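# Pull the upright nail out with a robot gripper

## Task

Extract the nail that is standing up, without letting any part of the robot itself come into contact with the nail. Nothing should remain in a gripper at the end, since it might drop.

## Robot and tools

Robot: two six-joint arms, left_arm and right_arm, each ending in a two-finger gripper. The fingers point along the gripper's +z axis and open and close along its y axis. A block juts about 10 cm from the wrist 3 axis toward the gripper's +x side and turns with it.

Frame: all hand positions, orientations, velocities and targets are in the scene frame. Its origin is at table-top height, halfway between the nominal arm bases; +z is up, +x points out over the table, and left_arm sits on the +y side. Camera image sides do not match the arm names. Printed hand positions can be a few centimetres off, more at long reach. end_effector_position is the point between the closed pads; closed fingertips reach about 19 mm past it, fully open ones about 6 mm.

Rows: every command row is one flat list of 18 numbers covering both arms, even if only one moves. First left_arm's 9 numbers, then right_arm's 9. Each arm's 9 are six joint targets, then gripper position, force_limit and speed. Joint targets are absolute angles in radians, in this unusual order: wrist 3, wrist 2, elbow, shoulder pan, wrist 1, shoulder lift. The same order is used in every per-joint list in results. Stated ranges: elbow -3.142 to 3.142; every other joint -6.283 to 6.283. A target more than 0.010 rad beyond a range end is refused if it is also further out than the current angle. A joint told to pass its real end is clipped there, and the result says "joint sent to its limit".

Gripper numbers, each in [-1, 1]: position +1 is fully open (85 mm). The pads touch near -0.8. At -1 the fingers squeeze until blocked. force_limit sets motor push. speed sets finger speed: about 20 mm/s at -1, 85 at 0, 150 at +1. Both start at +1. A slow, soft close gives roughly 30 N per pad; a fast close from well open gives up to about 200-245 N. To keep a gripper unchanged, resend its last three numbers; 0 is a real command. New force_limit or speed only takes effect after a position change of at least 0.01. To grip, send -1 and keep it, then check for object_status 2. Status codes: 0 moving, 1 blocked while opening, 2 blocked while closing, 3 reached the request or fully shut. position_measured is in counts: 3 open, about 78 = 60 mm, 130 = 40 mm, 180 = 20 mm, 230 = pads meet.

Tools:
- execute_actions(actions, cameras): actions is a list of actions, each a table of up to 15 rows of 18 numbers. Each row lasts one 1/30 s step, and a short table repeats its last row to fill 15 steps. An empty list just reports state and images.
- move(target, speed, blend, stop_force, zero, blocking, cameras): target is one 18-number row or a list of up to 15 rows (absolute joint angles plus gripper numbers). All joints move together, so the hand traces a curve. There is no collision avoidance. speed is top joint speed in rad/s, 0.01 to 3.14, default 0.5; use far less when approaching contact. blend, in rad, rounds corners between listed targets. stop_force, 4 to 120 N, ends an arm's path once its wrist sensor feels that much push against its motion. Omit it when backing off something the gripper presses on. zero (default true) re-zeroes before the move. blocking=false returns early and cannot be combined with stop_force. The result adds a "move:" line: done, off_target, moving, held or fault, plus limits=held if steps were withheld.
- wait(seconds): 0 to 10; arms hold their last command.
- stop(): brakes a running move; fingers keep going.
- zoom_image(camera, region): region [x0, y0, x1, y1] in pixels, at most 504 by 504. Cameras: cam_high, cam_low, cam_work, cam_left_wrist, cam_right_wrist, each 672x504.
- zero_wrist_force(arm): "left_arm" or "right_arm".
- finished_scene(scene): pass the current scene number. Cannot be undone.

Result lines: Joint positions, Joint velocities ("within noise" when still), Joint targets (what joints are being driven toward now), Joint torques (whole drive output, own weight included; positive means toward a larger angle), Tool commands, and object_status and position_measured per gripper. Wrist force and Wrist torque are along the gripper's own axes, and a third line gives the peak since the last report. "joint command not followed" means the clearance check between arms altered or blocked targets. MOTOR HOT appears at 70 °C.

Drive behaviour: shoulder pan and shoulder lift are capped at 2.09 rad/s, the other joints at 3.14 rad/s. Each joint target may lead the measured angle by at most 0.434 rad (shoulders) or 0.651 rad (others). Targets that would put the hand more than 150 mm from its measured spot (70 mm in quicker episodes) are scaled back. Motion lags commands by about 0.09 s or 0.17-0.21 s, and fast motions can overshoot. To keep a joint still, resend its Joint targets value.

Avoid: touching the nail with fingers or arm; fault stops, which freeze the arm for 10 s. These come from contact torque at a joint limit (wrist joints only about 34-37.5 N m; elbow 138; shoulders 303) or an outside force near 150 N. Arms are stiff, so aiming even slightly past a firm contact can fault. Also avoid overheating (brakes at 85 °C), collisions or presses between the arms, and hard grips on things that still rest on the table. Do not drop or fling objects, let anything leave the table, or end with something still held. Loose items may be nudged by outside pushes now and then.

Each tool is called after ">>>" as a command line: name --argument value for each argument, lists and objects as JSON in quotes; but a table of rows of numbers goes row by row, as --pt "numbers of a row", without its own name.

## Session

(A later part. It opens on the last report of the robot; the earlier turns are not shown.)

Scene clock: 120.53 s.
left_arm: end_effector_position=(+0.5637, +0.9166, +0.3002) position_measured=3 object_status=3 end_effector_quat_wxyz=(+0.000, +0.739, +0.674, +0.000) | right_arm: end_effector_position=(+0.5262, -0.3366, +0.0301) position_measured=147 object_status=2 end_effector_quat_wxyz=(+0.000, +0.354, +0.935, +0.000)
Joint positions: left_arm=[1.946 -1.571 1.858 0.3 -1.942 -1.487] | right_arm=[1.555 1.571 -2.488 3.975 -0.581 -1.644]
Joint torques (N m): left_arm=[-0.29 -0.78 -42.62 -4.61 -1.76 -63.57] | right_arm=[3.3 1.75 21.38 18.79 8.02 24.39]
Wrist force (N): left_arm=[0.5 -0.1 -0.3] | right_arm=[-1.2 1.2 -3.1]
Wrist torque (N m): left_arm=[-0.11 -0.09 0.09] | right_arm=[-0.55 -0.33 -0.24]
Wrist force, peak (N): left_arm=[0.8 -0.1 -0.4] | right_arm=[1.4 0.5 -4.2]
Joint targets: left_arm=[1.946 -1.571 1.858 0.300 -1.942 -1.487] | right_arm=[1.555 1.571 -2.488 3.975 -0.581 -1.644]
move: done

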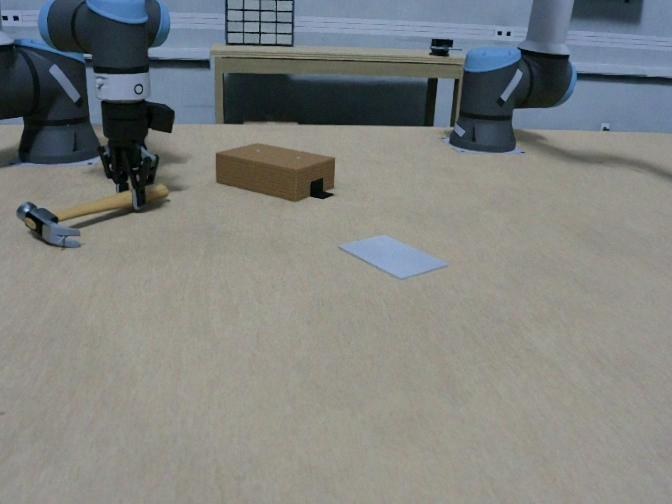

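>>> move --target '[1.9462,-1.5708,1.8578,0.3,-1.9416,-1.487,1,1,1,1.5554,1.5708,-2.4931,3.9753,-0.5552,-1.6641,-1,0.2,-1]' --speed 0.02 --stop_force 12 --cameras '["cam_low"]'

>>> zoom_image --camera "cam_low" --region '[0, 120, 180, 255]'

Scene clock: 123.20 s.
left_arm: end_effector_position=(+0.5637, +0.9166, +0.3002) position_measured=3 object_status=3 end_effector_quat_wxyz=(+0.000, +0.739, +0.674, +0.000) | right_arm: end_effector_position=(+0.5262, -0.3366, +0.0226) position_measured=147 object_status=2 end_effector_quat_wxyz=(+0.000, +0.354, +0.935, +0.000)
Joint positions: left_arm=[1.946 -1.571 1.858 0.3 -1.942 -1.487] | right_arm=[1.555 1.571 -2.492 3.975 -0.559 -1.661]
Joint torques (N m): left_arm=[-0.57 -1.78 -44.03 -3.68 -1.57 -61.35] | right_arm=[3.24 1.09 30.96 15.76 0.26 54.14]
Wrist force (N): left_arm=[0.4 0.1 -0.1] | right_arm=[-0.3 -0.2 -2.3]
Wrist torque (N m): left_arm=[-0.08 -0.07 0.08] | right_arm=[-0.52 -0.09 -0.18]
Wrist force, peak (N): left_arm=[0.7 -0.1 -0.5] | right_arm=[0.6 -5.7 -15.8]
Joint targets: left_arm=[1.946 -1.571 1.858 0.300 -1.942 -1.487] | right_arm=[1.555 1.571 -2.492 3.975 -0.559 -1.661]
move: contact (right_arm)

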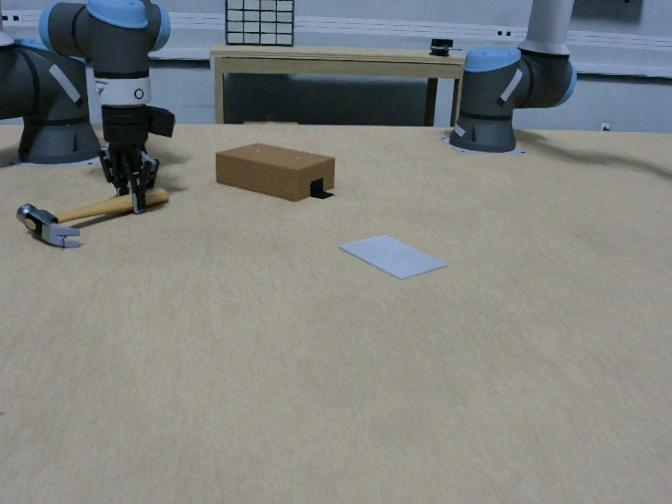

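Scaled by 2.800 from the camera's image (finer frame: 960x720).

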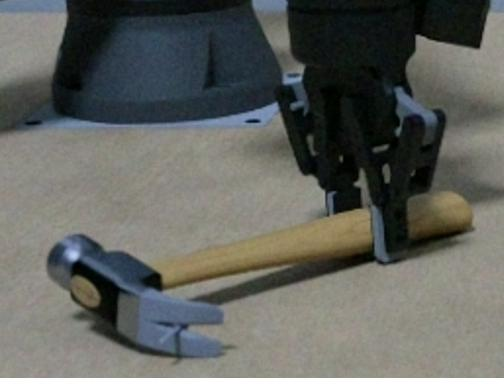

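>>> move --target '[1.9462,-1.5708,1.8578,0.3,-1.9416,-1.487,1,1,1,1.5554,1.5708,-2.492,3.9753,-0.559,-1.661,0.4,0.2,-1]' --cameras '["cam_low","cam_right_wrist"]'

>>> zoom_image --camera "cam_low" --region '[0, 120, 180, 255]'

Scene clock: 125.00 s.
left_arm: end_effector_position=(+0.5637, +0.9166, +0.3002) position_measured=3 object_status=3 end_effector_quat_wxyz=(+0.000, +0.739, +0.674, +0.000) | right_arm: end_effector_position=(+0.5263, -0.3364, +0.0226) position_measured=78 object_status=0 end_effector_quat_wxyz=(+0.000, +0.354, +0.935, +0.000)
Joint positions: left_arm=[1.946 -1.571 1.858 0.3 -1.942 -1.487] | right_arm=[1.555 1.571 -2.492 3.975 -0.559 -1.661]
Joint torques (N m): left_arm=[-0.59 -1.22 -43.09 -3.98 -1.74 -64.9] | right_arm=[1 0.1 30.13 12.22 8.5 28.75]
Wrist force (N): left_arm=[0.6 -0.1 -0.3] | right_arm=[-1.9 -0.3 -1.6]
Wrist torque (N m): left_arm=[-0.12 -0.10 0.08] | right_arm=[-0.08 -0.08 0.05]
Wrist force, peak (N): left_arm=[0.9 0.2 -0.3] | right_arm=[-2.1 -0.2 -2.2]
Joint targets: left_arm=[1.946 -1.571 1.858 0.300 -1.942 -1.487] | right_arm=[1.555 1.571 -2.492 3.975 -0.559 -1.661]
move: done

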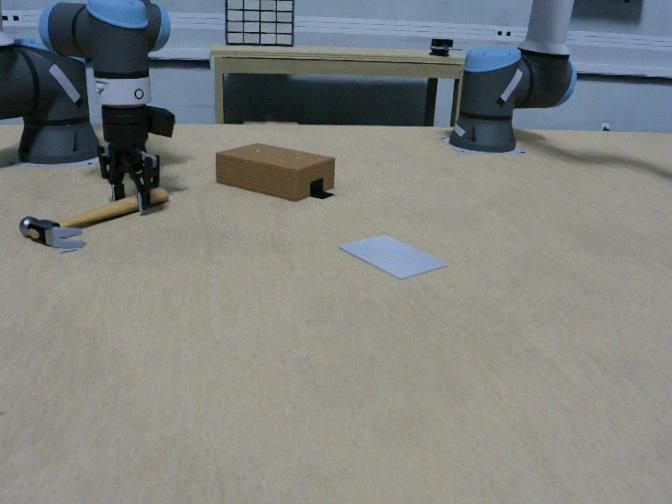

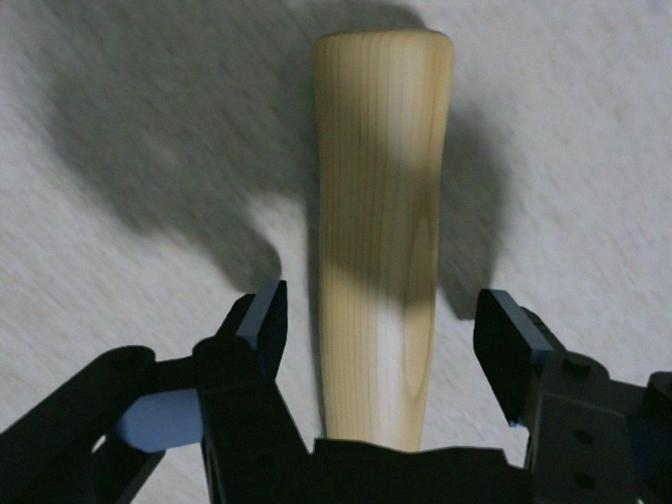

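Scaled by 2.800 from the camera's image (finer frame: 960x720).

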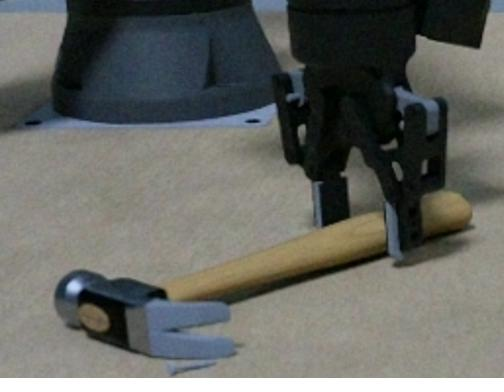

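>>> move --target '[1.9462,-1.5708,1.8578,0.3,-1.9416,-1.487,1,1,1,1.5554,1.5708,-2.3525,3.9753,-0.9804,-1.3794,0.4,0.2,-1]' --speed 0.25 --cameras '["cam_high","cam_low","cam_work"]'

>>> zoom_image --camera "cam_high" --region '[100, 150, 300, 380]'

Scene clock: 127.47 s.
left_arm: end_effector_position=(+0.5637, +0.9166, +0.3002) position_measured=3 object_status=3 end_effector_quat_wxyz=(+0.000, +0.739, +0.674, +0.000) | right_arm: end_effector_position=(+0.5261, -0.3367, +0.1801) position_measured=78 object_status=3 end_effector_quat_wxyz=(+0.000, +0.354, +0.935, +0.000)
Joint positions: left_arm=[1.946 -1.571 1.858 0.3 -1.942 -1.487] | right_arm=[1.555 1.571 -2.353 3.975 -0.98 -1.379]
Joint torques (N m): left_arm=[-0.55 -1.45 -42.83 -2.71 -1.83 -63.44] | right_arm=[-1.68 -0.88 46.38 7.66 0.35 42.42]
Wrist force (N): left_arm=[0.5 0.0 -0.2] | right_arm=[-1.9 -0.5 -1.7]
Wrist torque (N m): left_arm=[-0.11 -0.09 0.08] | right_arm=[-0.07 -0.04 0.01]
Wrist force, peak (N): left_arm=[0.9 0.0 -0.4] | right_arm=[-1.7 -0.6 -3.4]
Joint targets: left_arm=[1.946 -1.571 1.858 0.300 -1.942 -1.487] | right_arm=[1.555 1.571 -2.352 3.975 -0.980 -1.379]
move: done

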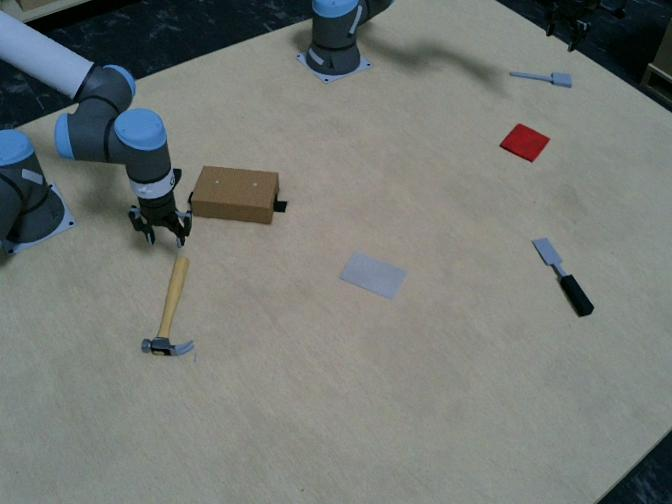

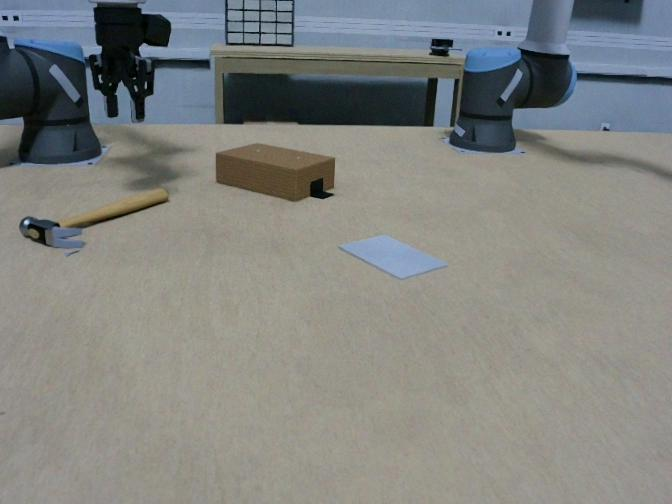

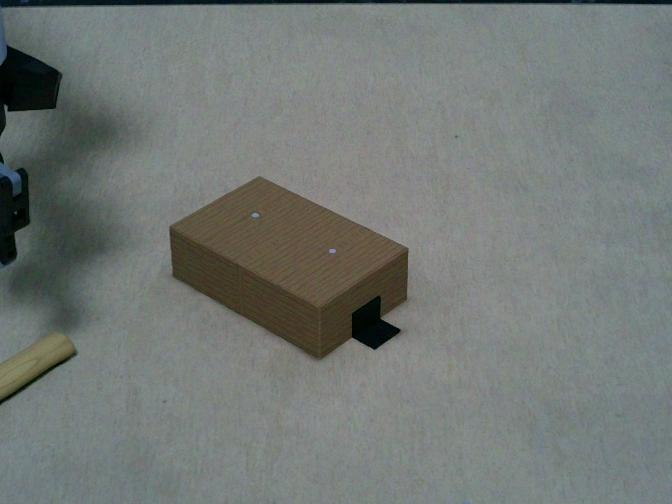

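Scaled by 2.191 from the camera's image (finer frame: 960x720).

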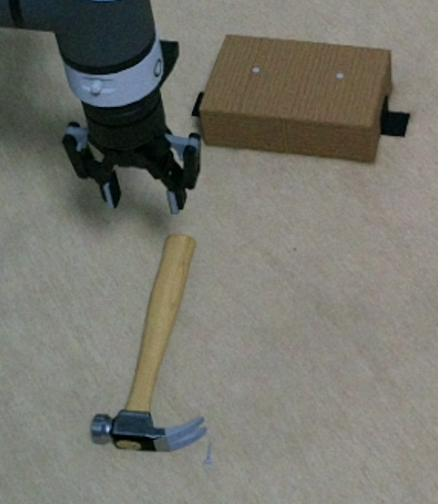

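Nail is out and resting on the table.

>>> finished_scene --scene 1

The scene is finished: the task was done.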